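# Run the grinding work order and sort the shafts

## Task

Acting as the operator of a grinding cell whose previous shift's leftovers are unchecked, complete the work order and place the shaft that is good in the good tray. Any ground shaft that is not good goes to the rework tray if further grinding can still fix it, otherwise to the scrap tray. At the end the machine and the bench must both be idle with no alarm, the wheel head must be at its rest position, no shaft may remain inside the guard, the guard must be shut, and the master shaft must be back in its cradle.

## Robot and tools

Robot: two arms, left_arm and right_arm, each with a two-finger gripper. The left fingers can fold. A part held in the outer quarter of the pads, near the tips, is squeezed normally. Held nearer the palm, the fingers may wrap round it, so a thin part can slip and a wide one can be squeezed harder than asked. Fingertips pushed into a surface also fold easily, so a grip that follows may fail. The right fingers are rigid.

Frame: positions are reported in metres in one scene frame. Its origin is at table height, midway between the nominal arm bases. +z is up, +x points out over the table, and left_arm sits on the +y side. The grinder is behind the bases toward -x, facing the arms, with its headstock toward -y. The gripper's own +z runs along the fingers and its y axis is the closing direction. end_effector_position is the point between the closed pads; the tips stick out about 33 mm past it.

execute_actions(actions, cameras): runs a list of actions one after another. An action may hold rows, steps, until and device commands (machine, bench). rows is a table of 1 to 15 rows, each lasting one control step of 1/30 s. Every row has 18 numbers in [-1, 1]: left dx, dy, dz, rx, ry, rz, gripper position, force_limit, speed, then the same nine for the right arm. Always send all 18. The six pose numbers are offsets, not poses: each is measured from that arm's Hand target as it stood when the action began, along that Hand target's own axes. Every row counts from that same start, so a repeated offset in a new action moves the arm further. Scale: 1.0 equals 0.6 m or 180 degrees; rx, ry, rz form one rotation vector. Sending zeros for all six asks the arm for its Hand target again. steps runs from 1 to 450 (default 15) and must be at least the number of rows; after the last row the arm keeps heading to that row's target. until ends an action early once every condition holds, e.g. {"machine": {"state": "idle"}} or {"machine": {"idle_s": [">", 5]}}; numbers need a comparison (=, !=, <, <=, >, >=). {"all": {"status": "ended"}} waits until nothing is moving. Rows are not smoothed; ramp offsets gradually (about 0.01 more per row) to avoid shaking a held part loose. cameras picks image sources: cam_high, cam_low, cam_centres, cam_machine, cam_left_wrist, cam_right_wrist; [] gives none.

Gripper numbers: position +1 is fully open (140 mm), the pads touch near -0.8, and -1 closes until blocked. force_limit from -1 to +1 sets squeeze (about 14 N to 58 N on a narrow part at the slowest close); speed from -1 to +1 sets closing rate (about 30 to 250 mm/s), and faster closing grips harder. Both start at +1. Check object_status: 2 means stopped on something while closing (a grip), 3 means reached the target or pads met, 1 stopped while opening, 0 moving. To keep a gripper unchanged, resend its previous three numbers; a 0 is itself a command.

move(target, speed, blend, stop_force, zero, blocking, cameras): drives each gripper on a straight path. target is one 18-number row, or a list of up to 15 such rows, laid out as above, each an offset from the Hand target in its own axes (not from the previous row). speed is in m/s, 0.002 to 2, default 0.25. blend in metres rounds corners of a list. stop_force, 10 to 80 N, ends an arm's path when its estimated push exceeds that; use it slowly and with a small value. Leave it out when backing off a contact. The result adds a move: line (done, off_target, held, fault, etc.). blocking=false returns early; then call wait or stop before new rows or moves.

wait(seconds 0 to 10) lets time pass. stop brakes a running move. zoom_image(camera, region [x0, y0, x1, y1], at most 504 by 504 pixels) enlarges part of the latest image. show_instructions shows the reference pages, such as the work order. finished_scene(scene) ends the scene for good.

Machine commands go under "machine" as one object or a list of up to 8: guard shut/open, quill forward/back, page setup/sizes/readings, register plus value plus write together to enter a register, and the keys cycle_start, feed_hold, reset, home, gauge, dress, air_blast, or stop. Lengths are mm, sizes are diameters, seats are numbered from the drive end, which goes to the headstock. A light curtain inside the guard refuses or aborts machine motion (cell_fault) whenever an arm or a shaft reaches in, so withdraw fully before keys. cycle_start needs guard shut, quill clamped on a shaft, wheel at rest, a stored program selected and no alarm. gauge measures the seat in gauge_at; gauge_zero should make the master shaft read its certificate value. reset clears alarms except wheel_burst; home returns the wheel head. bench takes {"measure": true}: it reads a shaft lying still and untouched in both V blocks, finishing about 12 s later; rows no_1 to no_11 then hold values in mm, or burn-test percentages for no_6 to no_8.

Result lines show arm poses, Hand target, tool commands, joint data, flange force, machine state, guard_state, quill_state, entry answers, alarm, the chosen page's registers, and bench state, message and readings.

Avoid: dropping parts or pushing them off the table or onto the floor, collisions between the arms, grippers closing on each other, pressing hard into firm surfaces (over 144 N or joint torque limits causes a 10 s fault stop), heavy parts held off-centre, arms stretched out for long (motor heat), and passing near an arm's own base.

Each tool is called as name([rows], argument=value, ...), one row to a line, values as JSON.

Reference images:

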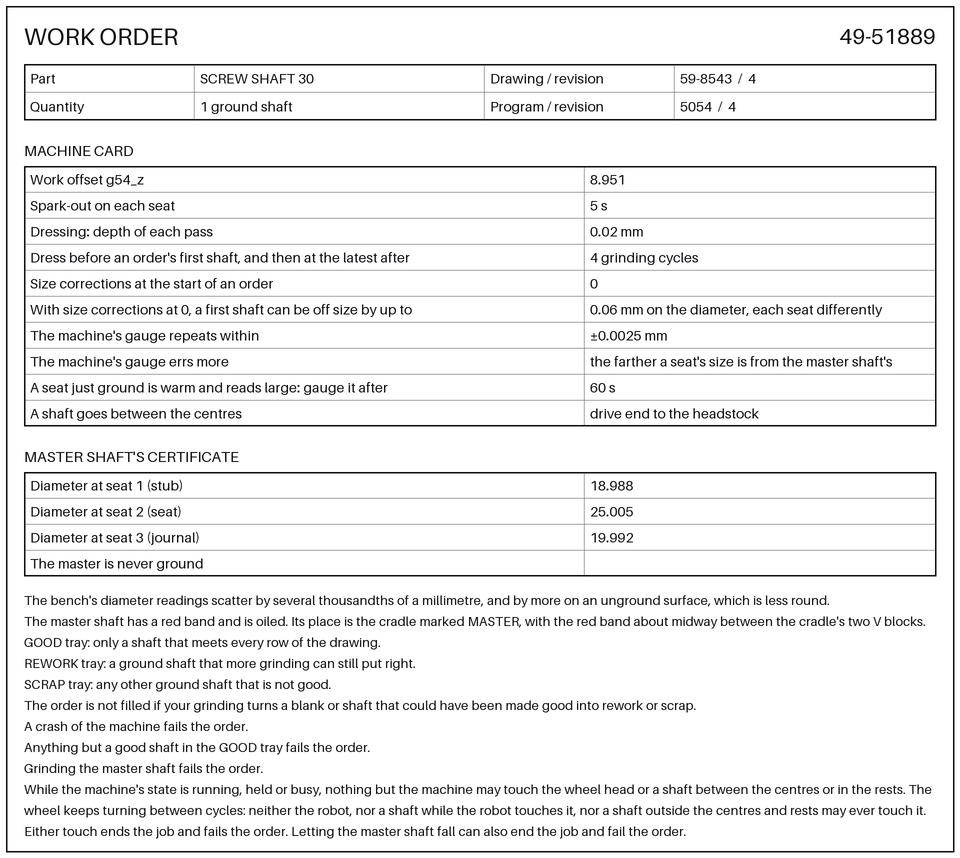

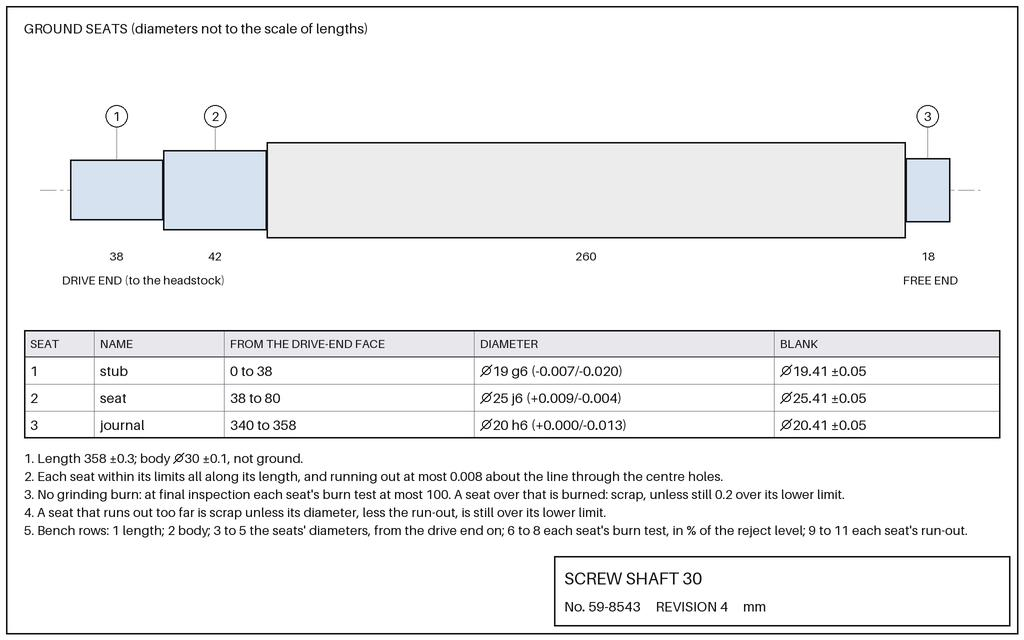

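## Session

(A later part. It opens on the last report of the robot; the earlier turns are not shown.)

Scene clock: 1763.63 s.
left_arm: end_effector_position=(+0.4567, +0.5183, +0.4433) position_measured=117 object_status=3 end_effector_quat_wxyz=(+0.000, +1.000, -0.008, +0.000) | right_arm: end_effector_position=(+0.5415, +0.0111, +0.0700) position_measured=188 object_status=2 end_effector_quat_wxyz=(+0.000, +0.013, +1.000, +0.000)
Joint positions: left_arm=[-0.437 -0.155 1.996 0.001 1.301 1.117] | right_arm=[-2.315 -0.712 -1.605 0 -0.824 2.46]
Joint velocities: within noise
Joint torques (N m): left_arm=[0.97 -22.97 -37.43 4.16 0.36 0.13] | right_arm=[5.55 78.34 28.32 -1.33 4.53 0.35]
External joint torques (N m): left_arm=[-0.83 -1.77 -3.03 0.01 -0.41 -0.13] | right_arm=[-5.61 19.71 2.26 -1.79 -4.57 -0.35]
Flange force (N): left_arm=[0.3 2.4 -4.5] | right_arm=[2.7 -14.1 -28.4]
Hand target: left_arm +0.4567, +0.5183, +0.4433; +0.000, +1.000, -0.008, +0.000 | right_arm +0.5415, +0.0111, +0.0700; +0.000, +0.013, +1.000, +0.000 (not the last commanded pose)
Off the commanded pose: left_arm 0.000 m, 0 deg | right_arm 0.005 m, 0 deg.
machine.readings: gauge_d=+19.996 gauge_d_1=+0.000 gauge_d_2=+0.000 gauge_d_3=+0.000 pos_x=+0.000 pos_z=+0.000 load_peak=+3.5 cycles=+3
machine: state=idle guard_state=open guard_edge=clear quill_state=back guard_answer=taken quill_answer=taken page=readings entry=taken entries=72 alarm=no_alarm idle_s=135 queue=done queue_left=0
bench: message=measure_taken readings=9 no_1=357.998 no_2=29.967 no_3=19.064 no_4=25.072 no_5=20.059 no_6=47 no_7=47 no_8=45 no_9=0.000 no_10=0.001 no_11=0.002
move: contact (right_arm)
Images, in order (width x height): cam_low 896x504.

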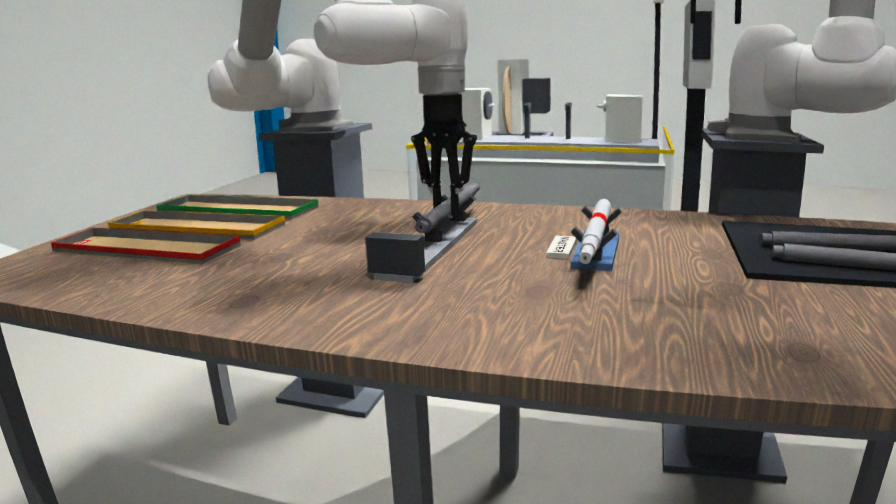

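execute_actions([
  {"rows":[[0,0,0,0,0,0,0.1,1,-1,0,0,0,0,0,0,0.1,1,-1]],"steps":60},
], cameras=[])

move(target=[0,0,0,0,0,0,0.1,1,-1,0,0,-0.15,0,0,0,0.1,1,-1], speed=0.1, cameras=["cam_low"])

execute_actions([
  {"bench":{"measure":true},"machine":{"guard":"shut"},"steps":450,"until":{"bench":{"readings":[">=",10]}}},
  {"bench":{"measure":true},"steps":450,"until":{"bench":{"readings":[">=",11]}}},
], cameras=[])

execute_actions([
  {"bench":{"measure":true},"steps":450,"until":{"bench":{"readings":[">=",12]}}},
], cameras=[])

execute_actions([
  {"bench":{"measure":true},"steps":450,"until":{"bench":{"readings":[">=",13]}}},
], cameras=[])

execute_actions([
  {"bench":{"measure":true},"steps":450,"until":{"bench":{"readings":[">=",14]}}},
], cameras=["cam_high","cam_right_wrist"])

Scene clock: 1774.27 s.
left_arm: end_effector_position=(+0.4567, +0.5183, +0.4433) position_measured=117 object_status=3 end_effector_quat_wxyz=(+0.000, +1.000, -0.008, +0.000) | right_arm: end_effector_position=(+0.5415, +0.0111, +0.0700) position_measured=117 object_status=3 end_effector_quat_wxyz=(+0.000, +0.013, +1.000, +0.000)
Joint positions: left_arm=[-0.437 -0.155 1.996 0.001 1.301 1.117] | right_arm=[-2.315 -0.712 -1.605 0 -0.824 2.46]
Joint velocities: within noise
Joint torques (N m): left_arm=[1.76 -22.98 -37.46 4.17 0.33 0.03] | right_arm=[-0.87 97.47 29.82 -3.53 -0.14 -0.04]
External joint torques (N m): left_arm=[-1.67 -1.97 -3.03 0.01 -0.37 -0.03] | right_arm=[0.79 0.2 0.64 0.43 0.1 0.04]
Flange force (N): left_arm=[-0.7 3.8 -4.7] | right_arm=[0.0 1.5 -0.2]
Hand target: left_arm +0.4567, +0.5183, +0.4433; +0.000, +1.000, -0.008, +0.000 | right_arm +0.5415, +0.0111, +0.0700; +0.000, +0.013, +1.000, +0.000
Off the commanded pose: left_arm 0.000 m, 0 deg | right_arm 0.000 m, 0 deg.
machine.readings: gauge_d=+19.996 gauge_d_1=+0.000 gauge_d_2=+0.000 gauge_d_3=+0.000 pos_x=+0.000 pos_z=+0.000 load_peak=+3.5 cycles=+3
machine: state=idle guard_state=open guard_edge=clear quill_state=back guard_answer=taken quill_answer=taken page=readings entry=taken entries=72 alarm=no_alarm idle_s=146 queue=done queue_left=0
bench: message=measure_taken readings=9 no_1=357.998 no_2=29.967 no_3=19.064 no_4=25.072 no_5=20.059 no_6=47 no_7=47 no_8=45 no_9=0.000 no_10=0.001 no_11=0.002
No camera images: "cameras" was empty.

Scene clock: 1775.50 s.
left_arm: end_effector_position=(+0.4567, +0.5183, +0.4433) position_measured=117 object_status=3 end_effector_quat_wxyz=(+0.000, +1.000, -0.008, +0.000) | right_arm: end_effector_position=(+0.5414, +0.0110, +0.1599) position_measured=117 object_status=3 end_effector_quat_wxyz=(+0.000, +0.013, +1.000, +0.000)
Joint positions: left_arm=[-0.437 -0.155 1.996 0.001 1.301 1.117] | right_arm=[-2.315 -0.621 -1.57 0 -0.951 2.46]
Joint velocities: within noise
Joint torques (N m): left_arm=[1.25 -23.09 -37.55 4.17 0.35 0.04] | right_arm=[-1.19 93.9 33.2 -3.88 -0.15 -0.11]
External joint torques (N m): left_arm=[-1.36 -1 -2.79 -0.01 -0.4 -0.04] | right_arm=[1.12 -0.09 0.63 0.43 0.11 0.11]
Flange force (N): left_arm=[0.8 3.7 -3.8] | right_arm=[0.2 2.1 -0.1]
Hand target: left_arm +0.4567, +0.5183, +0.4433; +0.000, +1.000, -0.008, +0.000 | right_arm +0.5415, +0.0110, +0.1600; +0.000, +0.013, +1.000, +0.000
Off the commanded pose: left_arm 0.000 m, 0 deg | right_arm 0.000 m, 0 deg.
machine.readings: gauge_d=+19.996 gauge_d_1=+0.000 gauge_d_2=+0.000 gauge_d_3=+0.000 pos_x=+0.000 pos_z=+0.000 load_peak=+3.5 cycles=+3
machine: state=idle guard_state=open guard_edge=clear quill_state=back guard_answer=taken quill_answer=taken page=readings entry=taken entries=72 alarm=no_alarm idle_s=147 queue=done queue_left=0
bench: message=measure_taken readings=9 no_1=357.998 no_2=29.967 no_3=19.064 no_4=25.072 no_5=20.059 no_6=47 no_7=47 no_8=45 no_9=0.000 no_10=0.001 no_11=0.002
move: done
Images, in order (width x height): cam_low 896x504.

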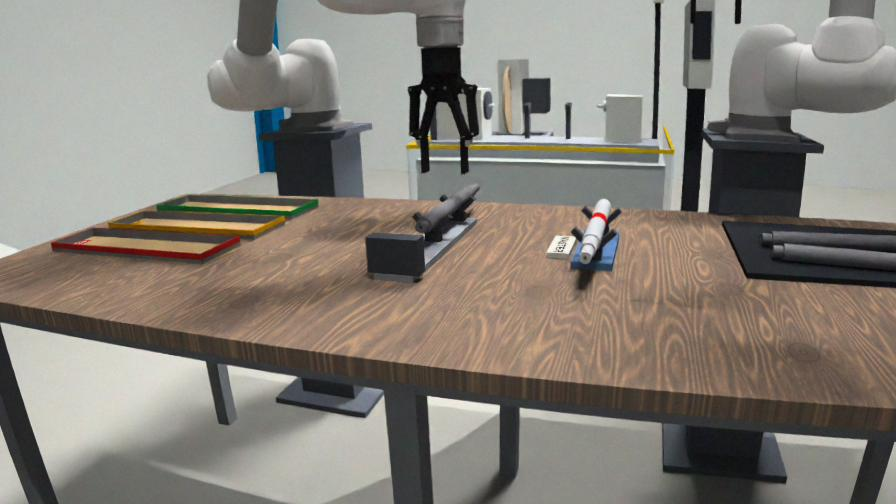

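Scene clock: 1799.70 s.
left_arm: end_effector_position=(+0.4567, +0.5183, +0.4433) position_measured=117 object_status=3 end_effector_quat_wxyz=(+0.000, +1.000, -0.008, +0.000) | right_arm: end_effector_position=(+0.5415, +0.0110, +0.1600) position_measured=117 object_status=3 end_effector_quat_wxyz=(+0.000, +0.013, +1.000, +0.000)
Joint positions: left_arm=[-0.437 -0.155 1.996 0.001 1.301 1.117] | right_arm=[-2.315 -0.621 -1.57 0 -0.951 2.46]
Joint velocities: within noise
Joint torques (N m): left_arm=[1.29 -23.12 -37.58 4.17 0.4 0.03] | right_arm=[-1 93.82 33.15 -3.77 -0.2 -0.11]
External joint torques (N m): left_arm=[-1.45 -1.15 -2.75 -0.02 -0.45 -0.03] | right_arm=[1 -0.59 0.49 0.35 0.16 0.11]
External joint torques at the end of the 1st action: left_arm=[-1.55 -1.35 -3.15 0 -0.4 -0.02] | right_arm=[0.73 -0.56 0.16 0.38 0.16 0.06]
Flange force (N): left_arm=[0.4 3.7 -3.7] | right_arm=[-0.1 2.2 0.5]
Flange force at the end of the 1st action (N): left_arm=[0.5 4.0 -4.5] | right_arm=[0.1 1.3 0.7]
Hand target: left_arm +0.4567, +0.5183, +0.4433; +0.000, +1.000, -0.008, +0.000 | right_arm +0.5415, +0.0110, +0.1600; +0.000, +0.013, +1.000, +0.000
Tool commands: left_gripper/position=+0.1 left_gripper/force_limit=+1.0 left_gripper/speed=-1.0 right_gripper/position=+0.1 right_gripper/force_limit=+1.0 right_gripper/speed=-1.0
Off the commanded pose: left_arm 0.000 m, 0 deg | right_arm 0.000 m, 0 deg.
machine.readings: gauge_d=+19.996 gauge_d_1=+0.000 gauge_d_2=+0.000 gauge_d_3=+0.000 pos_x=+0.000 pos_z=+0.000 load_peak=+3.5 cycles=+3
machine: state=idle guard_state=shut guard_edge=clear quill_state=back guard_answer=taken quill_answer=taken page=readings entry=taken entries=72 alarm=no_alarm idle_s=171 queue=done queue_left=0
bench: message=measure_taken readings=11 no_1=357.998 no_2=29.976 no_3=18.980 no_4=25.000 no_5=19.997 no_6=44 no_7=46 no_8=45 no_9=0.000 no_10=0.001 no_11=0.000
No camera images: "cameras" was empty.

Scene clock: 1811.90 s.
left_arm: end_effector_position=(+0.4567, +0.5183, +0.4433) position_measured=117 object_status=3 end_effector_quat_wxyz=(+0.000, +1.000, -0.008, +0.000) | right_arm: end_effector_position=(+0.5415, +0.0110, +0.1600) position_measured=117 object_status=3 end_effector_quat_wxyz=(+0.000, +0.013, +1.000, +0.000)
Joint positions: left_arm=[-0.437 -0.155 1.996 0.001 1.301 1.117] | right_arm=[-2.315 -0.621 -1.57 0 -0.951 2.46]
Joint velocities: within noise
Joint torques (N m): left_arm=[1.15 -23.26 -37.43 4.18 0.37 0] | right_arm=[-1.05 92.93 33.33 -3.79 -0.04 -0.08]
External joint torques (N m): left_arm=[-1.31 -0.39 -2.78 -0.04 -0.43 0] | right_arm=[0.97 1.02 0.56 0.34 0 0.08]
Flange force (N): left_arm=[1.8 3.9 -3.4] | right_arm=[1.0 0.8 -1.2]
Hand target: left_arm +0.4567, +0.5183, +0.4433; +0.000, +1.000, -0.008, +0.000 | right_arm +0.5415, +0.0110, +0.1600; +0.000, +0.013, +1.000, +0.000
Tool commands: left_gripper/position=+0.1 left_gripper/force_limit=+1.0 left_gripper/speed=-1.0 right_gripper/position=+0.1 right_gripper/force_limit=+1.0 right_gripper/speed=-1.0
Off the commanded pose: left_arm 0.000 m, 0 deg | right_arm 0.000 m, 0 deg.
machine.readings: gauge_d=+19.996 gauge_d_1=+0.000 gauge_d_2=+0.000 gauge_d_3=+0.000 pos_x=+0.000 pos_z=+0.000 load_peak=+3.5 cycles=+3
machine: state=idle guard_state=shut guard_edge=clear quill_state=back guard_answer=taken quill_answer=taken page=readings entry=taken entries=72 alarm=no_alarm idle_s=183 queue=done queue_left=0
bench: message=measure_taken readings=12 no_1=358.000 no_2=29.973 no_3=18.987 no_4=25.005 no_5=19.984 no_6=42 no_7=45 no_8=46 no_9=0.001 no_10=0.000 no_11=0.001
No camera images: "cameras" was empty.

Scene clock: 1824.10 s.
left_arm: end_effector_position=(+0.4567, +0.5183, +0.4433) position_measured=117 object_status=3 end_effector_quat_wxyz=(+0.000, +1.000, -0.008, +0.000) | right_arm: end_effector_position=(+0.5415, +0.0110, +0.1600) position_measured=117 object_status=3 end_effector_quat_wxyz=(+0.000, +0.013, +1.000, +0.000)
Joint positions: left_arm=[-0.437 -0.155 1.996 0.001 1.301 1.117] | right_arm=[-2.315 -0.621 -1.57 0 -0.951 2.46]
Joint velocities: within noise
Joint torques (N m): left_arm=[1.25 -22.91 -37.18 4.16 0.36 0.01] | right_arm=[-0.76 93.61 33.21 -3.89 -0.16 -0.1]
External joint torques (N m): left_arm=[-1.45 -1.12 -3.12 -0.01 -0.41 -0.01] | right_arm=[0.66 0.04 0.58 0.44 0.11 0.1]
Flange force (N): left_arm=[1.0 3.9 -4.3] | right_arm=[-0.1 1.5 -0.2]
Hand target: left_arm +0.4567, +0.5183, +0.4433; +0.000, +1.000, -0.008, +0.000 | right_arm +0.5415, +0.0110, +0.1600; +0.000, +0.013, +1.000, +0.000
Tool commands: left_gripper/position=+0.1 left_gripper/force_limit=+1.0 left_gripper/speed=-1.0 right_gripper/position=+0.1 right_gripper/force_limit=+1.0 right_gripper/speed=-1.0
Off the commanded pose: left_arm 0.000 m, 0 deg | right_arm 0.000 m, 0 deg.
machine.readings: gauge_d=+19.996 gauge_d_1=+0.000 gauge_d_2=+0.000 gauge_d_3=+0.000 pos_x=+0.000 pos_z=+0.000 load_peak=+3.5 cycles=+3
machine: state=idle guard_state=shut guard_edge=clear quill_state=back guard_answer=taken quill_answer=taken page=readings entry=taken entries=72 alarm=no_alarm idle_s=195 queue=done queue_left=0
bench: message=measure_taken readings=13 no_1=357.995 no_2=29.976 no_3=18.992 no_4=25.011 no_5=19.994 no_6=46 no_7=46 no_8=46 no_9=0.002 no_10=0.000 no_11=0.000
No camera images: "cameras" was empty.

Scene clock: 1836.30 s.
left_arm: end_effector_position=(+0.4567, +0.5183, +0.4433) position_measured=117 object_status=3 end_effector_quat_wxyz=(+0.000, +1.000, -0.008, +0.000) | right_arm: end_effector_position=(+0.5415, +0.0110, +0.1600) position_measured=117 object_status=3 end_effector_quat_wxyz=(+0.000, +0.013, +1.000, +0.000)
Joint positions: left_arm=[-0.437 -0.155 1.996 0.001 1.301 1.117] | right_arm=[-2.315 -0.621 -1.57 0 -0.951 2.46]
Joint velocities: within noise
Joint torques (N m): left_arm=[1.2 -23.23 -37.35 4.15 0.37 0.04] | right_arm=[-1.08 93.24 33.28 -3.87 -0.22 -0.14]
External joint torques (N m): left_arm=[-1.23 -1.33 -3.08 0.01 -0.42 -0.04] | right_arm=[0.92 0.64 0.62 0.42 0.18 0.14]
Flange force (N): left_arm=[0.8 3.4 -4.3] | right_arm=[0.7 1.1 -0.7]
Hand target: left_arm +0.4567, +0.5183, +0.4433; +0.000, +1.000, -0.008, +0.000 | right_arm +0.5415, +0.0110, +0.1600; +0.000, +0.013, +1.000, +0.000
Tool commands: left_gripper/position=+0.1 left_gripper/force_limit=+1.0 left_gripper/speed=-1.0 right_gripper/position=+0.1 right_gripper/force_limit=+1.0 right_gripper/speed=-1.0
Off the commanded pose: left_arm 0.000 m, 0 deg | right_arm 0.000 m, 0 deg.
machine.readings: gauge_d=+19.996 gauge_d_1=+0.000 gauge_d_2=+0.000 gauge_d_3=+0.000 pos_x=+0.000 pos_z=+0.000 load_peak=+3.5 cycles=+3
machine: state=idle guard_state=shut guard_edge=clear quill_state=back guard_answer=taken quill_answer=taken page=readings entry=taken entries=72 alarm=no_alarm idle_s=207 queue=done queue_left=0
bench: message=measure_taken readings=14 no_1=358.000 no_2=29.970 no_3=18.995 no_4=25.007 no_5=19.992 no_6=43 no_7=47 no_8=43 no_9=0.000 no_10=0.000 no_11=0.001
Images, in order (width x height): cam_high 896x504, cam_right_wrist 896x504.

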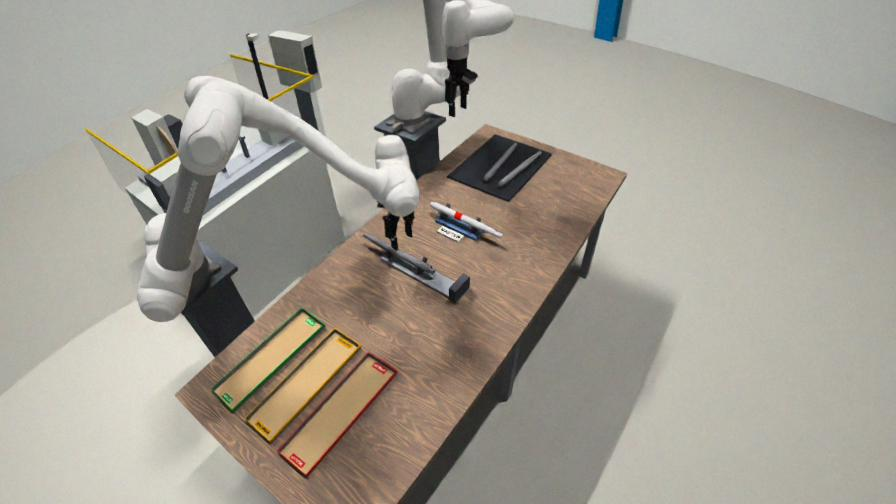

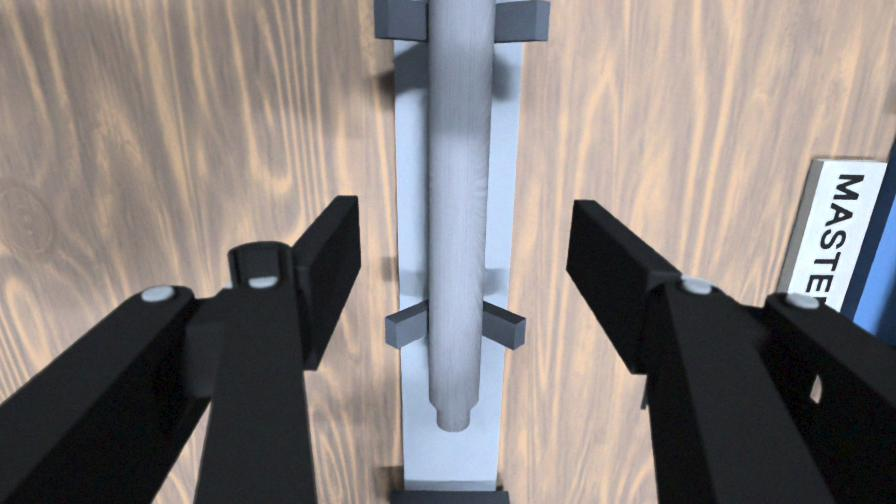

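move(target=[0,0,0,0,0,0,0.1,1,-1,0,0,0.135,0,0,0,0.1,1,-1], speed=0.1, cameras=[])

execute_actions([
  {"rows":[[0,0,0,0,0,0,0.1,1,-1,0,0,0,0,0,0,-1,1,-1]],"steps":90},
], cameras=["cam_right_wrist"])

move([
  [0,0,0,0,0,0,0.1,1,-1,0,0,-0.1,0,0,0,-1,1,-1],
  [0,0,0,0,0,0,0.1,1,-1,0,0,-0.567,0,0,0,-1,1,-1],
], speed=[0.04,0.25], cameras=["cam_right_wrist"])

Scene clock: 1856.97 s.
left_arm: end_effector_position=(+0.4567, +0.5183, +0.4433) position_measured=117 object_status=3 end_effector_quat_wxyz=(+0.000, +1.000, -0.008, +0.000) | right_arm: end_effector_position=(+0.5415, +0.0110, +0.0790) position_measured=117 object_status=3 end_effector_quat_wxyz=(+0.000, +0.013, +1.000, +0.000)
Joint positions: left_arm=[-0.437 -0.155 1.996 0.001 1.301 1.117] | right_arm=[-2.315 -0.702 -1.602 0 -0.836 2.46]
Joint velocities: within noise
Joint torques (N m): left_arm=[1.29 -23.05 -37.44 4.17 0.4 0] | right_arm=[-1.23 96.91 30.2 -3.56 -0.13 -0.14]
External joint torques (N m): left_arm=[-1.25 -2.07 -3.02 -0.01 -0.43 0] | right_arm=[1.15 1.06 0.81 0.4 0.09 0.14]
Flange force (N): left_arm=[-0.5 2.8 -4.6] | right_arm=[0.9 1.4 -1.3]
Hand target: left_arm +0.4567, +0.5183, +0.4433; +0.000, +1.000, -0.008, +0.000 | right_arm +0.5415, +0.0110, +0.0790; +0.000, +0.013, +1.000, +0.000
Off the commanded pose: left_arm 0.000 m, 0 deg | right_arm 0.000 m, 0 deg.
machine.readings: gauge_d=+19.996 gauge_d_1=+0.000 gauge_d_2=+0.000 gauge_d_3=+0.000 pos_x=+0.000 pos_z=+0.000 load_peak=+3.5 cycles=+3
machine: state=idle guard_state=shut guard_edge=clear quill_state=back guard_answer=taken quill_answer=taken page=readings entry=taken entries=72 alarm=no_alarm idle_s=228 queue=done queue_left=0
bench: message=measure_taken readings=14 no_1=358.000 no_2=29.970 no_3=18.995 no_4=25.007 no_5=19.992 no_6=43 no_7=47 no_8=43 no_9=0.000 no_10=0.000 no_11=0.001
move: done
No camera images: "cameras" was empty.

Scene clock: 1860.17 s.
left_arm: end_effector_position=(+0.4567, +0.5183, +0.4433) position_measured=117 object_status=3 end_effector_quat_wxyz=(+0.000, +1.000, -0.008, +0.000) | right_arm: end_effector_position=(+0.5415, +0.0110, +0.0790) position_measured=189 object_status=2 end_effector_quat_wxyz=(+0.000, +0.013, +1.000, +0.000)
Joint positions: left_arm=[-0.437 -0.155 1.996 0.001 1.301 1.117] | right_arm=[-2.315 -0.703 -1.602 0 -0.836 2.46]
Joint velocities: within noise
Joint torques (N m): left_arm=[1.58 -23.19 -37.3 4.16 0.35 0.05] | right_arm=[7.27 79.77 32.21 -0.4 6.2 0.39]
External joint torques (N m): left_arm=[-1.63 -1.09 -3.06 0 -0.4 -0.05] | right_arm=[-7.25 16.5 -1.72 -2.71 -6.25 -0.4]
Flange force (N): left_arm=[0.7 4.3 -4.2] | right_arm=[3.7 -18.3 -25.9]
Hand target: left_arm +0.4567, +0.5183, +0.4433; +0.000, +1.000, -0.008, +0.000 | right_arm +0.5415, +0.0110, +0.0790; +0.000, +0.013, +1.000, +0.000
Off the commanded pose: left_arm 0.000 m, 0 deg | right_arm 0.000 m, 0 deg.
machine.readings: gauge_d=+19.996 gauge_d_1=+0.000 gauge_d_2=+0.000 gauge_d_3=+0.000 pos_x=+0.000 pos_z=+0.000 load_peak=+3.5 cycles=+3
machine: state=idle guard_state=shut guard_edge=clear quill_state=back guard_answer=taken quill_answer=taken page=readings entry=taken entries=72 alarm=no_alarm idle_s=231 queue=done queue_left=0
bench: message=measure_taken readings=14 no_1=358.000 no_2=29.970 no_3=18.995 no_4=25.007 no_5=19.992 no_6=43 no_7=47 no_8=43 no_9=0.000 no_10=0.000 no_11=0.001
Images, in order (width x height): cam_right_wrist 896x504.

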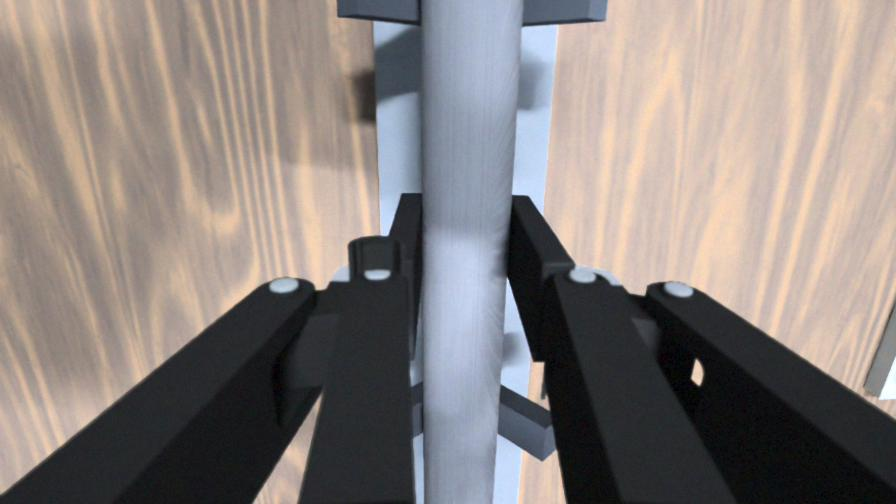

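Scene clock: 1863.23 s.
left_arm: end_effector_position=(+0.4567, +0.5183, +0.4433) position_measured=117 object_status=3 end_effector_quat_wxyz=(+0.000, +1.000, -0.008, +0.000) | right_arm: end_effector_position=(+0.5414, +0.0109, +0.4192) position_measured=189 object_status=2 end_effector_quat_wxyz=(+0.000, +0.013, +1.000, +0.000)
Joint positions: left_arm=[-0.437 -0.155 1.996 0.001 1.301 1.117] | right_arm=[-2.315 -0.45 -1.337 0 -1.355 2.46]
Joint velocities: within noise
Joint torques (N m): left_arm=[1.36 -23.38 -37.65 4.14 0.36 0] | right_arm=[-1.44 98.86 48.71 -4.27 -0.38 -0.05]
External joint torques (N m): left_arm=[-1.47 -0.91 -2.75 0.02 -0.41 0] | right_arm=[1.37 -13.22 -8.03 0.13 0.34 0.05]
Flange force (N): left_arm=[0.8 3.9 -3.7] | right_arm=[0.2 2.4 15.7]
Hand target: left_arm +0.4567, +0.5183, +0.4433; +0.000, +1.000, -0.008, +0.000 | right_arm +0.5414, +0.0109, +0.4192; +0.000, +0.013, +1.000, +0.000
Off the commanded pose: left_arm 0.000 m, 0 deg | right_arm 0.000 m, 0 deg.
machine.readings: gauge_d=+19.996 gauge_d_1=+0.000 gauge_d_2=+0.000 gauge_d_3=+0.000 pos_x=+0.000 pos_z=+0.000 load_peak=+3.5 cycles=+3
machine: state=idle guard_state=shut guard_edge=clear quill_state=back guard_answer=taken quill_answer=taken page=readings entry=taken entries=72 alarm=no_alarm idle_s=234 queue=done queue_left=0
bench: message=measure_taken readings=14 no_1=358.000 no_2=29.970 no_3=18.995 no_4=25.007 no_5=19.992 no_6=43 no_7=47 no_8=43 no_9=0.000 no_10=0.000 no_11=0.001
move: done
Images, in order (width x height): cam_right_wrist 896x504.

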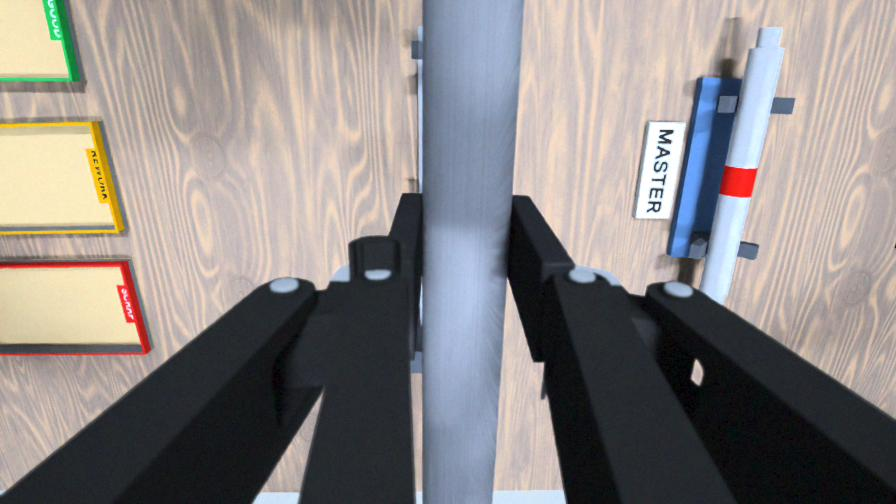

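move(target=[0,0,0,0,0,0,0.1,1,-1,0.07,-0.502,0.03,0,0,0.25,-1,1,-1], speed=0.3, cameras=["cam_high"])

Scene clock: 1871.50 s.
left_arm: end_effector_position=(+0.4567, +0.5183, +0.4433) position_measured=117 object_status=3 end_effector_quat_wxyz=(+0.000, +1.000, -0.008, +0.000) | right_arm: end_effector_position=(+0.4916, -0.2890, +0.4010) position_measured=189 object_status=2 end_effector_quat_wxyz=(+0.000, +0.395, +0.919, +0.000)
Joint positions: left_arm=[-0.437 -0.155 1.996 0.001 1.301 1.117] | right_arm=[-2.589 -0.102 -1.828 0 -1.212 2.971]
Joint velocities: within noise
Joint torques (N m): left_arm=[1.43 -23.08 -37.36 4.14 0.36 0.02] | right_arm=[-1.4 59.55 47.04 -3.9 -0.25 -0.09]
External joint torques (N m): left_arm=[-1.46 -1.39 -3.04 0.02 -0.4 -0.02] | right_arm=[1.39 -10.42 -8.18 -0.04 0.23 0.09]
Flange force (N): left_arm=[0.4 3.7 -4.3] | right_arm=[2.0 2.3 16.8]
Hand target: left_arm +0.4567, +0.5183, +0.4433; +0.000, +1.000, -0.008, +0.000 | right_arm +0.4916, -0.2891, +0.4010; +0.000, +0.395, +0.919, +0.000
Off the commanded pose: left_arm 0.000 m, 0 deg | right_arm 0.000 m, 0 deg.
machine.readings: gauge_d=+19.996 gauge_d_1=+0.000 gauge_d_2=+0.000 gauge_d_3=+0.000 pos_x=+0.000 pos_z=+0.000 load_peak=+3.5 cycles=+3
machine: state=idle guard_state=shut guard_edge=clear quill_state=back guard_answer=taken quill_answer=taken page=readings entry=taken entries=72 alarm=no_alarm idle_s=242 queue=done queue_left=0
bench: message=measure_taken readings=14 no_1=358.000 no_2=29.970 no_3=18.995 no_4=25.007 no_5=19.992 no_6=43 no_7=47 no_8=43 no_9=0.000 no_10=0.000 no_11=0.001
move: done
Images, in order (width x height): cam_high 896x504.

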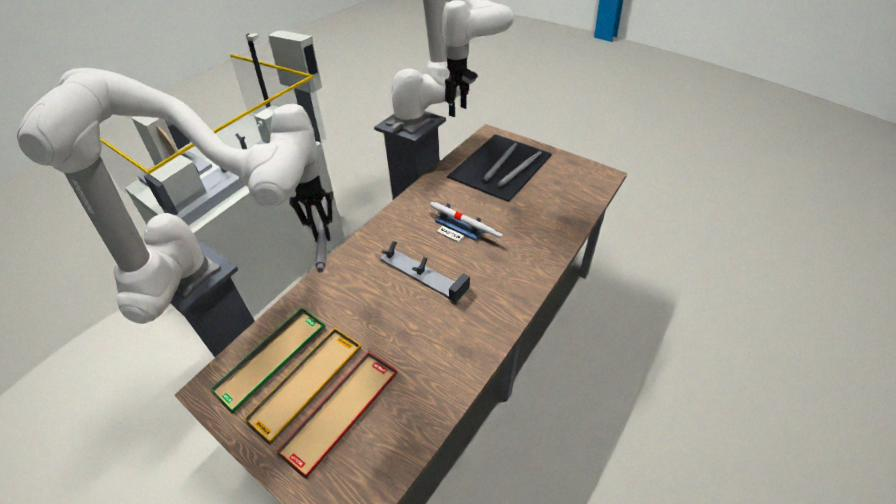

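move(target=[0,0,0,0,0,0,0.1,1,-1,-0.307,-0.527,0.08,0,0,0.256,-1,1,-1], speed=0.3, cameras=["cam_high","cam_right_wrist"])

Scene clock: 1878.23 s.
left_arm: end_effector_position=(+0.4567, +0.5183, +0.4433) position_measured=117 object_status=3 end_effector_quat_wxyz=(+0.000, +1.000, -0.008, +0.000) | right_arm: end_effector_position=(+0.3890, -0.6403, +0.3529) position_measured=189 object_status=2 end_effector_quat_wxyz=(+0.000, +0.723, +0.691, +0.000)
Joint positions: left_arm=[-0.437 -0.155 1.996 0.001 1.301 1.117] | right_arm=[-3.227 0.16 -2.174 0 -1.128 3.138]
Joint velocities: within noise
Joint torques (N m): left_arm=[1.56 -23.22 -37.55 4.12 0.37 0.01] | right_arm=[-0.84 28.59 45.23 -3.78 -0.16 -0.05]
External joint torques (N m): left_arm=[-1.78 -0.54 -2.79 0.03 -0.43 -0.01] | right_arm=[0.77 -7.17 -7.62 -0.04 0.15 0.05]
Flange force (N): left_arm=[1.1 4.8 -3.5] | right_arm=[1.8 1.9 16.3]
Hand target: left_arm +0.4567, +0.5183, +0.4433; +0.000, +1.000, -0.008, +0.000 | right_arm +0.3891, -0.6404, +0.3529; +0.000, +0.723, +0.691, +0.000
Off the commanded pose: left_arm 0.000 m, 0 deg | right_arm 0.000 m, 0 deg.
machine.readings: gauge_d=+19.996 gauge_d_1=+0.000 gauge_d_2=+0.000 gauge_d_3=+0.000 pos_x=+0.000 pos_z=+0.000 load_peak=+3.5 cycles=+3
machine: state=idle guard_state=shut guard_edge=clear quill_state=back guard_answer=taken quill_answer=taken page=readings entry=taken entries=72 alarm=no_alarm idle_s=249 queue=done queue_left=0
bench: message=measure_taken readings=14 no_1=358.000 no_2=29.970 no_3=18.995 no_4=25.007 no_5=19.992 no_6=43 no_7=47 no_8=43 no_9=0.000 no_10=0.000 no_11=0.001
move: done
Images, in order (width x height): cam_high 896x504, cam_right_wrist 896x504.

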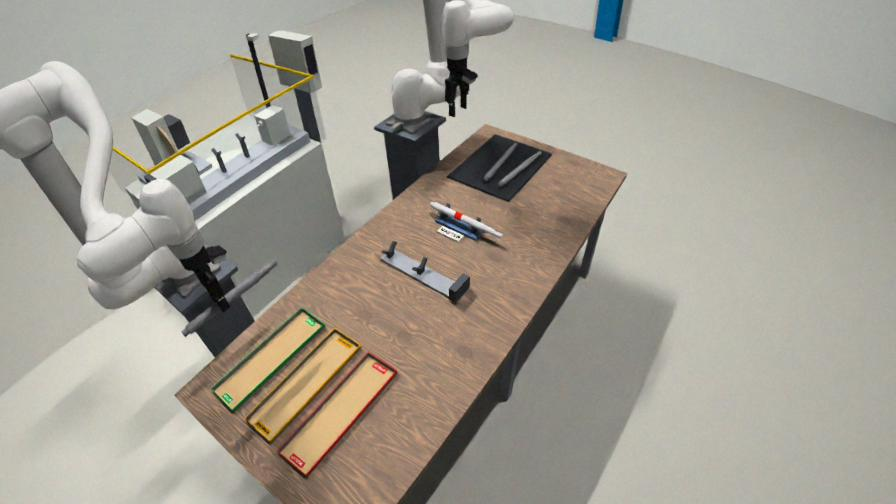

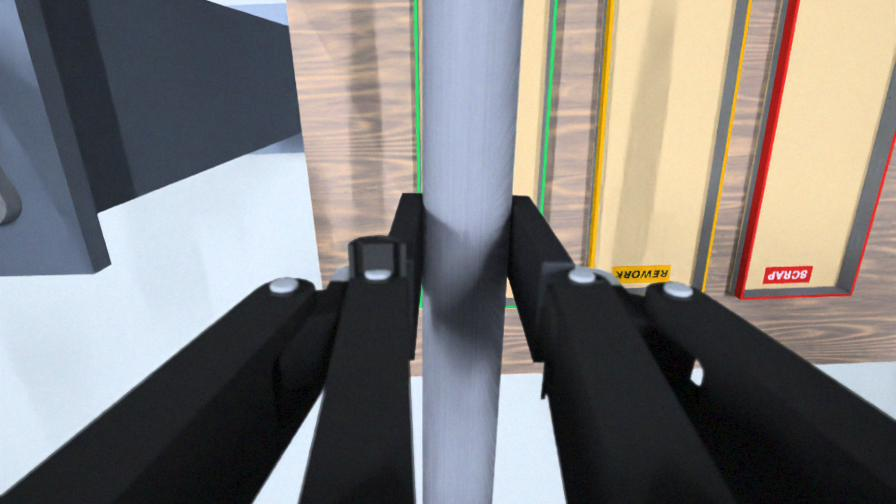

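move(target=[0,0,0,0,0,0,0.1,1,-1,0.0167,0.045,0.3,0,0,0,-1,1,-1], speed=0.2, cameras=["cam_high","cam_right_wrist"])

Scene clock: 1894.97 s.
left_arm: end_effector_position=(+0.4567, +0.5183, +0.4433) position_measured=117 object_status=3 end_effector_quat_wxyz=(+0.000, +1.000, -0.008, +0.000) | right_arm: end_effector_position=(+0.4165, -0.6315, +0.1730) position_measured=189 object_status=2 end_effector_quat_wxyz=(+0.000, +0.723, +0.691, +0.000)
Joint positions: left_arm=[-0.437 -0.155 1.996 0.001 1.301 1.117] | right_arm=[-3.203 -0.11 -2.321 0.001 -0.711 3.161]
Joint velocities: within noise
Joint torques (N m): left_arm=[1.68 -23.4 -37.34 4.19 0.33 0] | right_arm=[-1.34 47.27 32.63 -2.87 -0.06 -0.07]
External joint torques (N m): left_arm=[-1.53 -1.94 -3.23 -0.01 -0.37 0] | right_arm=[1.21 -8.64 -5.51 0.11 0.05 0.07]
Flange force (N): left_arm=[-0.3 3.6 -4.9] | right_arm=[2.8 3.0 18.7]
Hand target: left_arm +0.4567, +0.5183, +0.4433; +0.000, +1.000, -0.008, +0.000 | right_arm +0.4165, -0.6315, +0.1729; +0.000, +0.723, +0.691, +0.000
Off the commanded pose: left_arm 0.000 m, 0 deg | right_arm 0.000 m, 0 deg.
machine.readings: gauge_d=+19.996 gauge_d_1=+0.000 gauge_d_2=+0.000 gauge_d_3=+0.000 pos_x=+0.000 pos_z=+0.000 load_peak=+3.5 cycles=+3
machine: state=idle guard_state=shut guard_edge=clear quill_state=back guard_answer=taken quill_answer=taken page=readings entry=taken entries=72 alarm=no_alarm idle_s=265 queue=done queue_left=0
bench: message=measure_taken readings=14 no_1=358.000 no_2=29.970 no_3=18.995 no_4=25.007 no_5=19.992 no_6=43 no_7=47 no_8=43 no_9=0.000 no_10=0.000 no_11=0.001
move: done
Images, in order (width x height): cam_high 896x504, cam_right_wrist 896x504.

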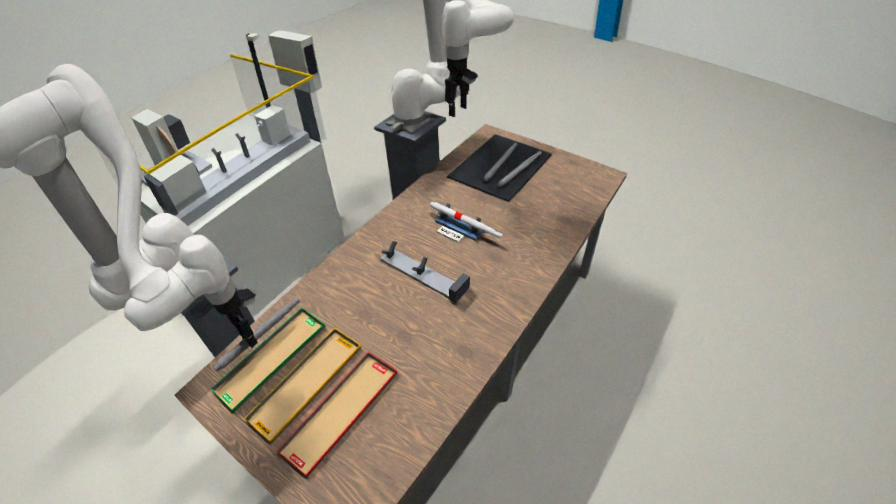

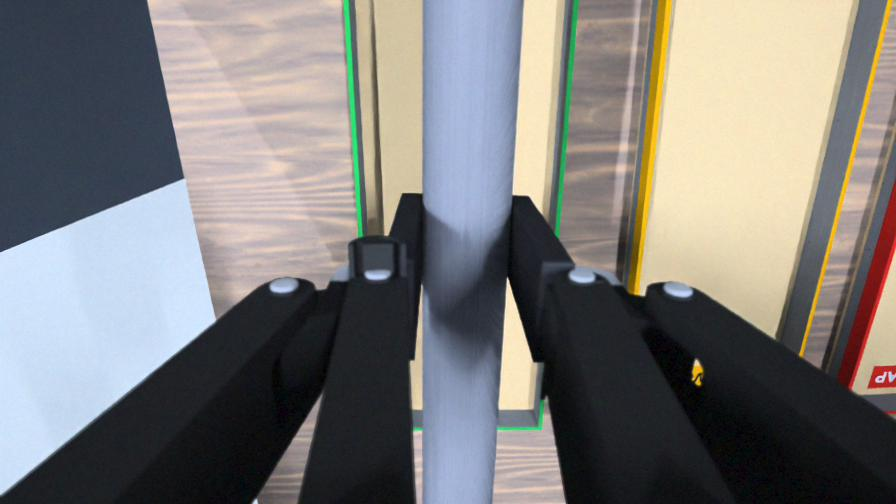

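move(target=[0,0,0,0,0,0,0.1,1,-1,0,0,0.1883,0,0,0,-1,1,-1], speed=0.12, cameras=[])

move(target=[0,0,0,0,0,0,0.1,1,-1,0,0,0.05,0,0,0,-1,1,-1], speed=0.015, stop_force=12, cameras=["cam_high"])

Scene clock: 1902.97 s.
left_arm: end_effector_position=(+0.4567, +0.5183, +0.4433) position_measured=117 object_status=3 end_effector_quat_wxyz=(+0.000, +1.000, -0.008, +0.000) | right_arm: end_effector_position=(+0.4165, -0.6314, +0.0600) position_measured=189 object_status=2 end_effector_quat_wxyz=(+0.000, +0.723, +0.691, +0.000)
Joint positions: left_arm=[-0.437 -0.155 1.996 0.001 1.301 1.117] | right_arm=[-3.203 -0.326 -2.384 0.001 -0.432 3.161]
Joint velocities: within noise
Joint torques (N m): left_arm=[1.18 -23.08 -37.45 4.14 0.33 0.05] | right_arm=[-1.12 57.58 20.77 -1.99 -0.13 -0.11]
External joint torques (N m): left_arm=[-1.25 -1.28 -2.96 0.02 -0.38 -0.05] | right_arm=[0.98 -6.93 -3.41 0.22 0.12 0.11]
Flange force (N): left_arm=[0.7 3.4 -4.2] | right_arm=[2.5 0.5 16.2]
Hand target: left_arm +0.4567, +0.5183, +0.4433; +0.000, +1.000, -0.008, +0.000 | right_arm +0.4165, -0.6314, +0.0599; +0.000, +0.723, +0.691, +0.000
Off the commanded pose: left_arm 0.000 m, 0 deg | right_arm 0.000 m, 0 deg.
machine.readings: gauge_d=+19.996 gauge_d_1=+0.000 gauge_d_2=+0.000 gauge_d_3=+0.000 pos_x=+0.000 pos_z=+0.000 load_peak=+3.5 cycles=+3
machine: state=idle guard_state=shut guard_edge=clear quill_state=back guard_answer=taken quill_answer=taken page=readings entry=taken entries=72 alarm=no_alarm idle_s=273 queue=done queue_left=0
bench: message=measure_taken readings=14 no_1=358.000 no_2=29.970 no_3=18.995 no_4=25.007 no_5=19.992 no_6=43 no_7=47 no_8=43 no_9=0.000 no_10=0.000 no_11=0.001
move: done
No camera images: "cameras" was empty.

Scene clock: 1904.90 s.
left_arm: end_effector_position=(+0.4567, +0.5183, +0.4433) position_measured=117 object_status=3 end_effector_quat_wxyz=(+0.000, +1.000, -0.008, +0.000) | right_arm: end_effector_position=(+0.4166, -0.6314, +0.0399) position_measured=189 object_status=2 end_effector_quat_wxyz=(+0.000, +0.723, +0.691, +0.000)
Joint positions: left_arm=[-0.437 -0.155 1.996 0.001 1.301 1.117] | right_arm=[-3.203 -0.369 -2.389 0.001 -0.383 3.161]
Joint velocities: within noise
Joint torques (N m): left_arm=[1.6 -23.22 -37.53 4.17 0.33 0.06] | right_arm=[-0.32 32.38 11.37 -1.66 3.31 0.04]
External joint torques (N m): left_arm=[-1.44 -1.83 -2.94 0 -0.37 -0.06] | right_arm=[0.22 20.22 4.12 0.08 -3.31 -0.04]
Flange force (N): left_arm=[-0.4 3.5 -4.5] | right_arm=[0.9 -7.2 -53.4]
Hand target: left_arm +0.4567, +0.5183, +0.4433; +0.000, +1.000, -0.008, +0.000 | right_arm +0.4166, -0.6314, +0.0399; +0.000, +0.723, +0.691, +0.000 (not the last commanded pose)
Off the commanded pose: left_arm 0.000 m, 0 deg | right_arm 0.010 m, 0 deg.
machine.readings: gauge_d=+19.996 gauge_d_1=+0.000 gauge_d_2=+0.000 gauge_d_3=+0.000 pos_x=+0.000 pos_z=+0.000 load_peak=+3.5 cycles=+3
machine: state=idle guard_state=shut guard_edge=clear quill_state=back guard_answer=taken quill_answer=taken page=readings entry=taken entries=72 alarm=no_alarm idle_s=275 queue=done queue_left=0
bench: message=measure_taken readings=14 no_1=358.000 no_2=29.970 no_3=18.995 no_4=25.007 no_5=19.992 no_6=43 no_7=47 no_8=43 no_9=0.000 no_10=0.000 no_11=0.001
move: contact (right_arm)
Images, in order (width x height): cam_high 896x504.

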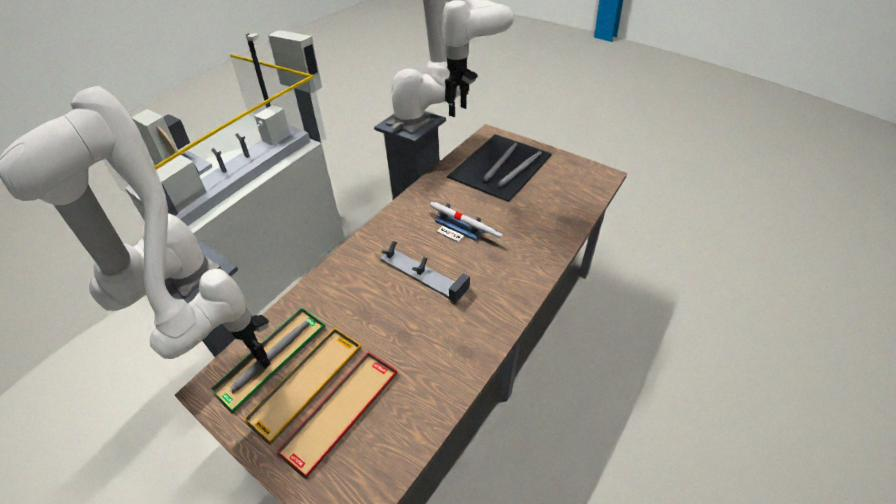

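execute_actions([
  {"rows":[[0,0,0,0,0,0,0.1,1,-1,0,0,0,0,0,0,-0.3,1,-1]],"steps":60},
], cameras=["cam_right_wrist"])

move([
  [0,0,0,0,0,0,0.1,1,-1,0,0,-0.1,0,0,0,-0.3,1,-1],
  [0,0,0,0,0,0,0.1,1,-1,0,0,-0.55,0,0,0,-0.3,1,-1],
], speed=[0.06,0.25], cameras=["cam_high","cam_low","cam_right_wrist"])

Scene clock: 1912.73 s.
left_arm: end_effector_position=(+0.4567, +0.5183, +0.4433) position_measured=117 object_status=3 end_effector_quat_wxyz=(+0.000, +1.000, -0.008, +0.000) | right_arm: end_effector_position=(+0.4166, -0.6314, +0.0399) position_measured=167 object_status=3 end_effector_quat_wxyz=(+0.000, +0.723, +0.691, +0.000)
Joint positions: left_arm=[-0.437 -0.155 1.996 0.001 1.301 1.117] | right_arm=[-3.203 -0.37 -2.389 0.001 -0.383 3.161]
Joint velocities: within noise
Joint torques (N m): left_arm=[1.78 -23.52 -37.51 4.15 0.34 -0.04] | right_arm=[-0.83 52.28 14.61 -2.02 -0.11 -0.12]
External joint torques (N m): left_arm=[-1.82 -1.15 -2.94 0.01 -0.38 0.04] | right_arm=[0.76 0.37 0.86 0.45 0.09 0.12]
Flange force (N): left_arm=[0.4 4.5 -4.1] | right_arm=[2.0 1.1 -0.8]
Hand target: left_arm +0.4567, +0.5183, +0.4433; +0.000, +1.000, -0.008, +0.000 | right_arm +0.4166, -0.6314, +0.0399; +0.000, +0.723, +0.691, +0.000
Off the commanded pose: left_arm 0.000 m, 0 deg | right_arm 0.000 m, 0 deg.
machine.readings: gauge_d=+19.996 gauge_d_1=+0.000 gauge_d_2=+0.000 gauge_d_3=+0.000 pos_x=+0.000 pos_z=+0.000 load_peak=+3.5 cycles=+3
machine: state=idle guard_state=shut guard_edge=clear quill_state=back guard_answer=taken quill_answer=taken page=readings entry=taken entries=72 alarm=no_alarm idle_s=283 queue=done queue_left=0
bench: message=measure_taken readings=14 no_1=358.000 no_2=29.970 no_3=18.995 no_4=25.007 no_5=19.992 no_6=43 no_7=47 no_8=43 no_9=0.000 no_10=0.000 no_11=0.001
Images, in order (width x height): cam_right_wrist 896x504.

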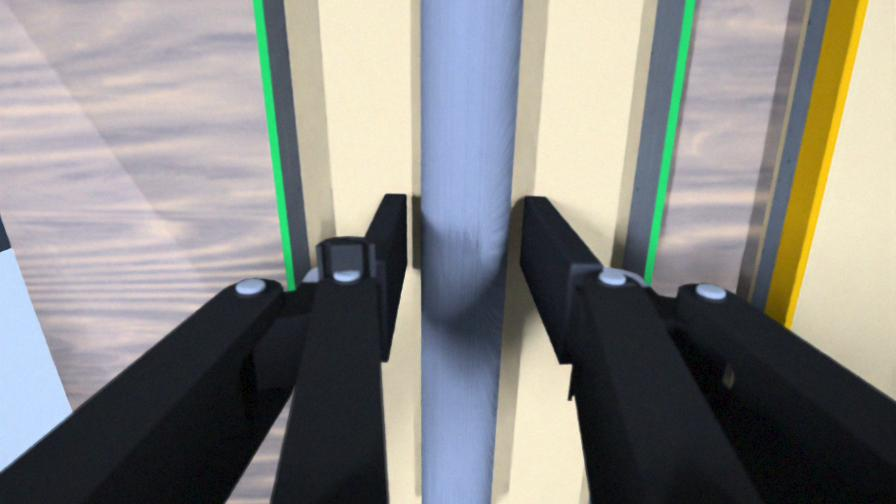

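Scene clock: 1915.27 s.
left_arm: end_effector_position=(+0.4567, +0.5183, +0.4433) position_measured=117 object_status=3 end_effector_quat_wxyz=(+0.000, +1.000, -0.008, +0.000) | right_arm: end_effector_position=(+0.4165, -0.6316, +0.3698) position_measured=167 object_status=3 end_effector_quat_wxyz=(+0.000, +0.723, +0.691, +0.000)
Joint positions: left_arm=[-0.437 -0.155 1.996 0.001 1.301 1.117] | right_arm=[-3.203 0.128 -2.113 0 -1.156 3.161]
Joint velocities: within noise
Joint torques (N m): left_arm=[1 -23.38 -37.5 4.14 0.4 0.01] | right_arm=[-1.86 26.02 37.06 -4.24 -0.15 -0.16]
External joint torques (N m): left_arm=[-1.11 -1.09 -3.01 0.02 -0.45 -0.01] | right_arm=[1.8 -0.97 0.93 0.37 0.14 0.16]
Flange force (N): left_arm=[1.2 3.2 -4.1] | right_arm=[4.3 3.0 -0.2]
Hand target: left_arm +0.4567, +0.5183, +0.4433; +0.000, +1.000, -0.008, +0.000 | right_arm +0.4165, -0.6316, +0.3699; +0.000, +0.723, +0.691, +0.000
Off the commanded pose: left_arm 0.000 m, 0 deg | right_arm 0.000 m, 0 deg.
machine.readings: gauge_d=+19.996 gauge_d_1=+0.000 gauge_d_2=+0.000 gauge_d_3=+0.000 pos_x=+0.000 pos_z=+0.000 load_peak=+3.5 cycles=+3
machine: state=idle guard_state=shut guard_edge=clear quill_state=back guard_answer=taken quill_answer=taken page=readings entry=taken entries=72 alarm=no_alarm idle_s=286 queue=done queue_left=0
bench: message=measure_taken readings=14 no_1=358.000 no_2=29.970 no_3=18.995 no_4=25.007 no_5=19.992 no_6=43 no_7=47 no_8=43 no_9=0.000 no_10=0.000 no_11=0.001
move: done
Images, in order (width x height): cam_high 896x504, cam_low 896x504, cam_right_wrist 896x504.

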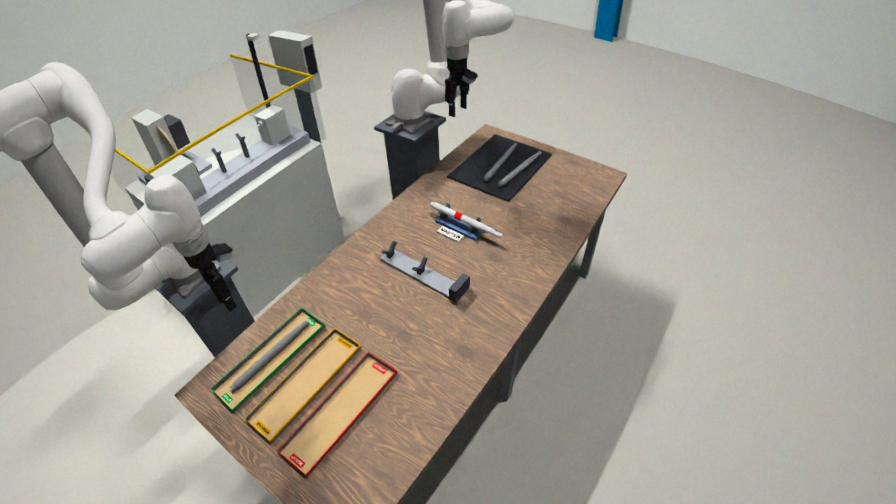

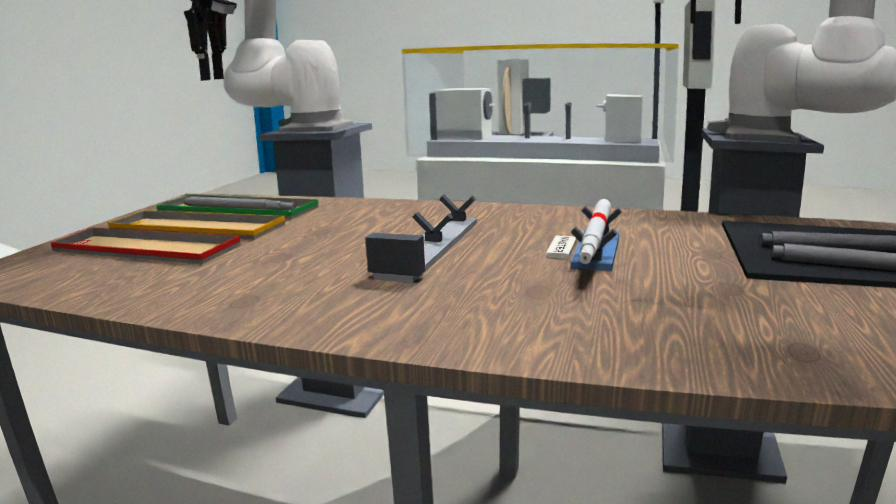

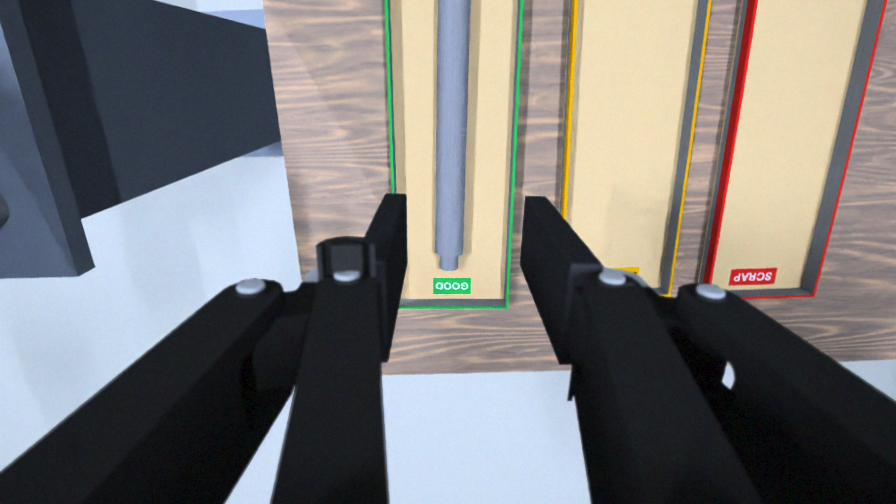

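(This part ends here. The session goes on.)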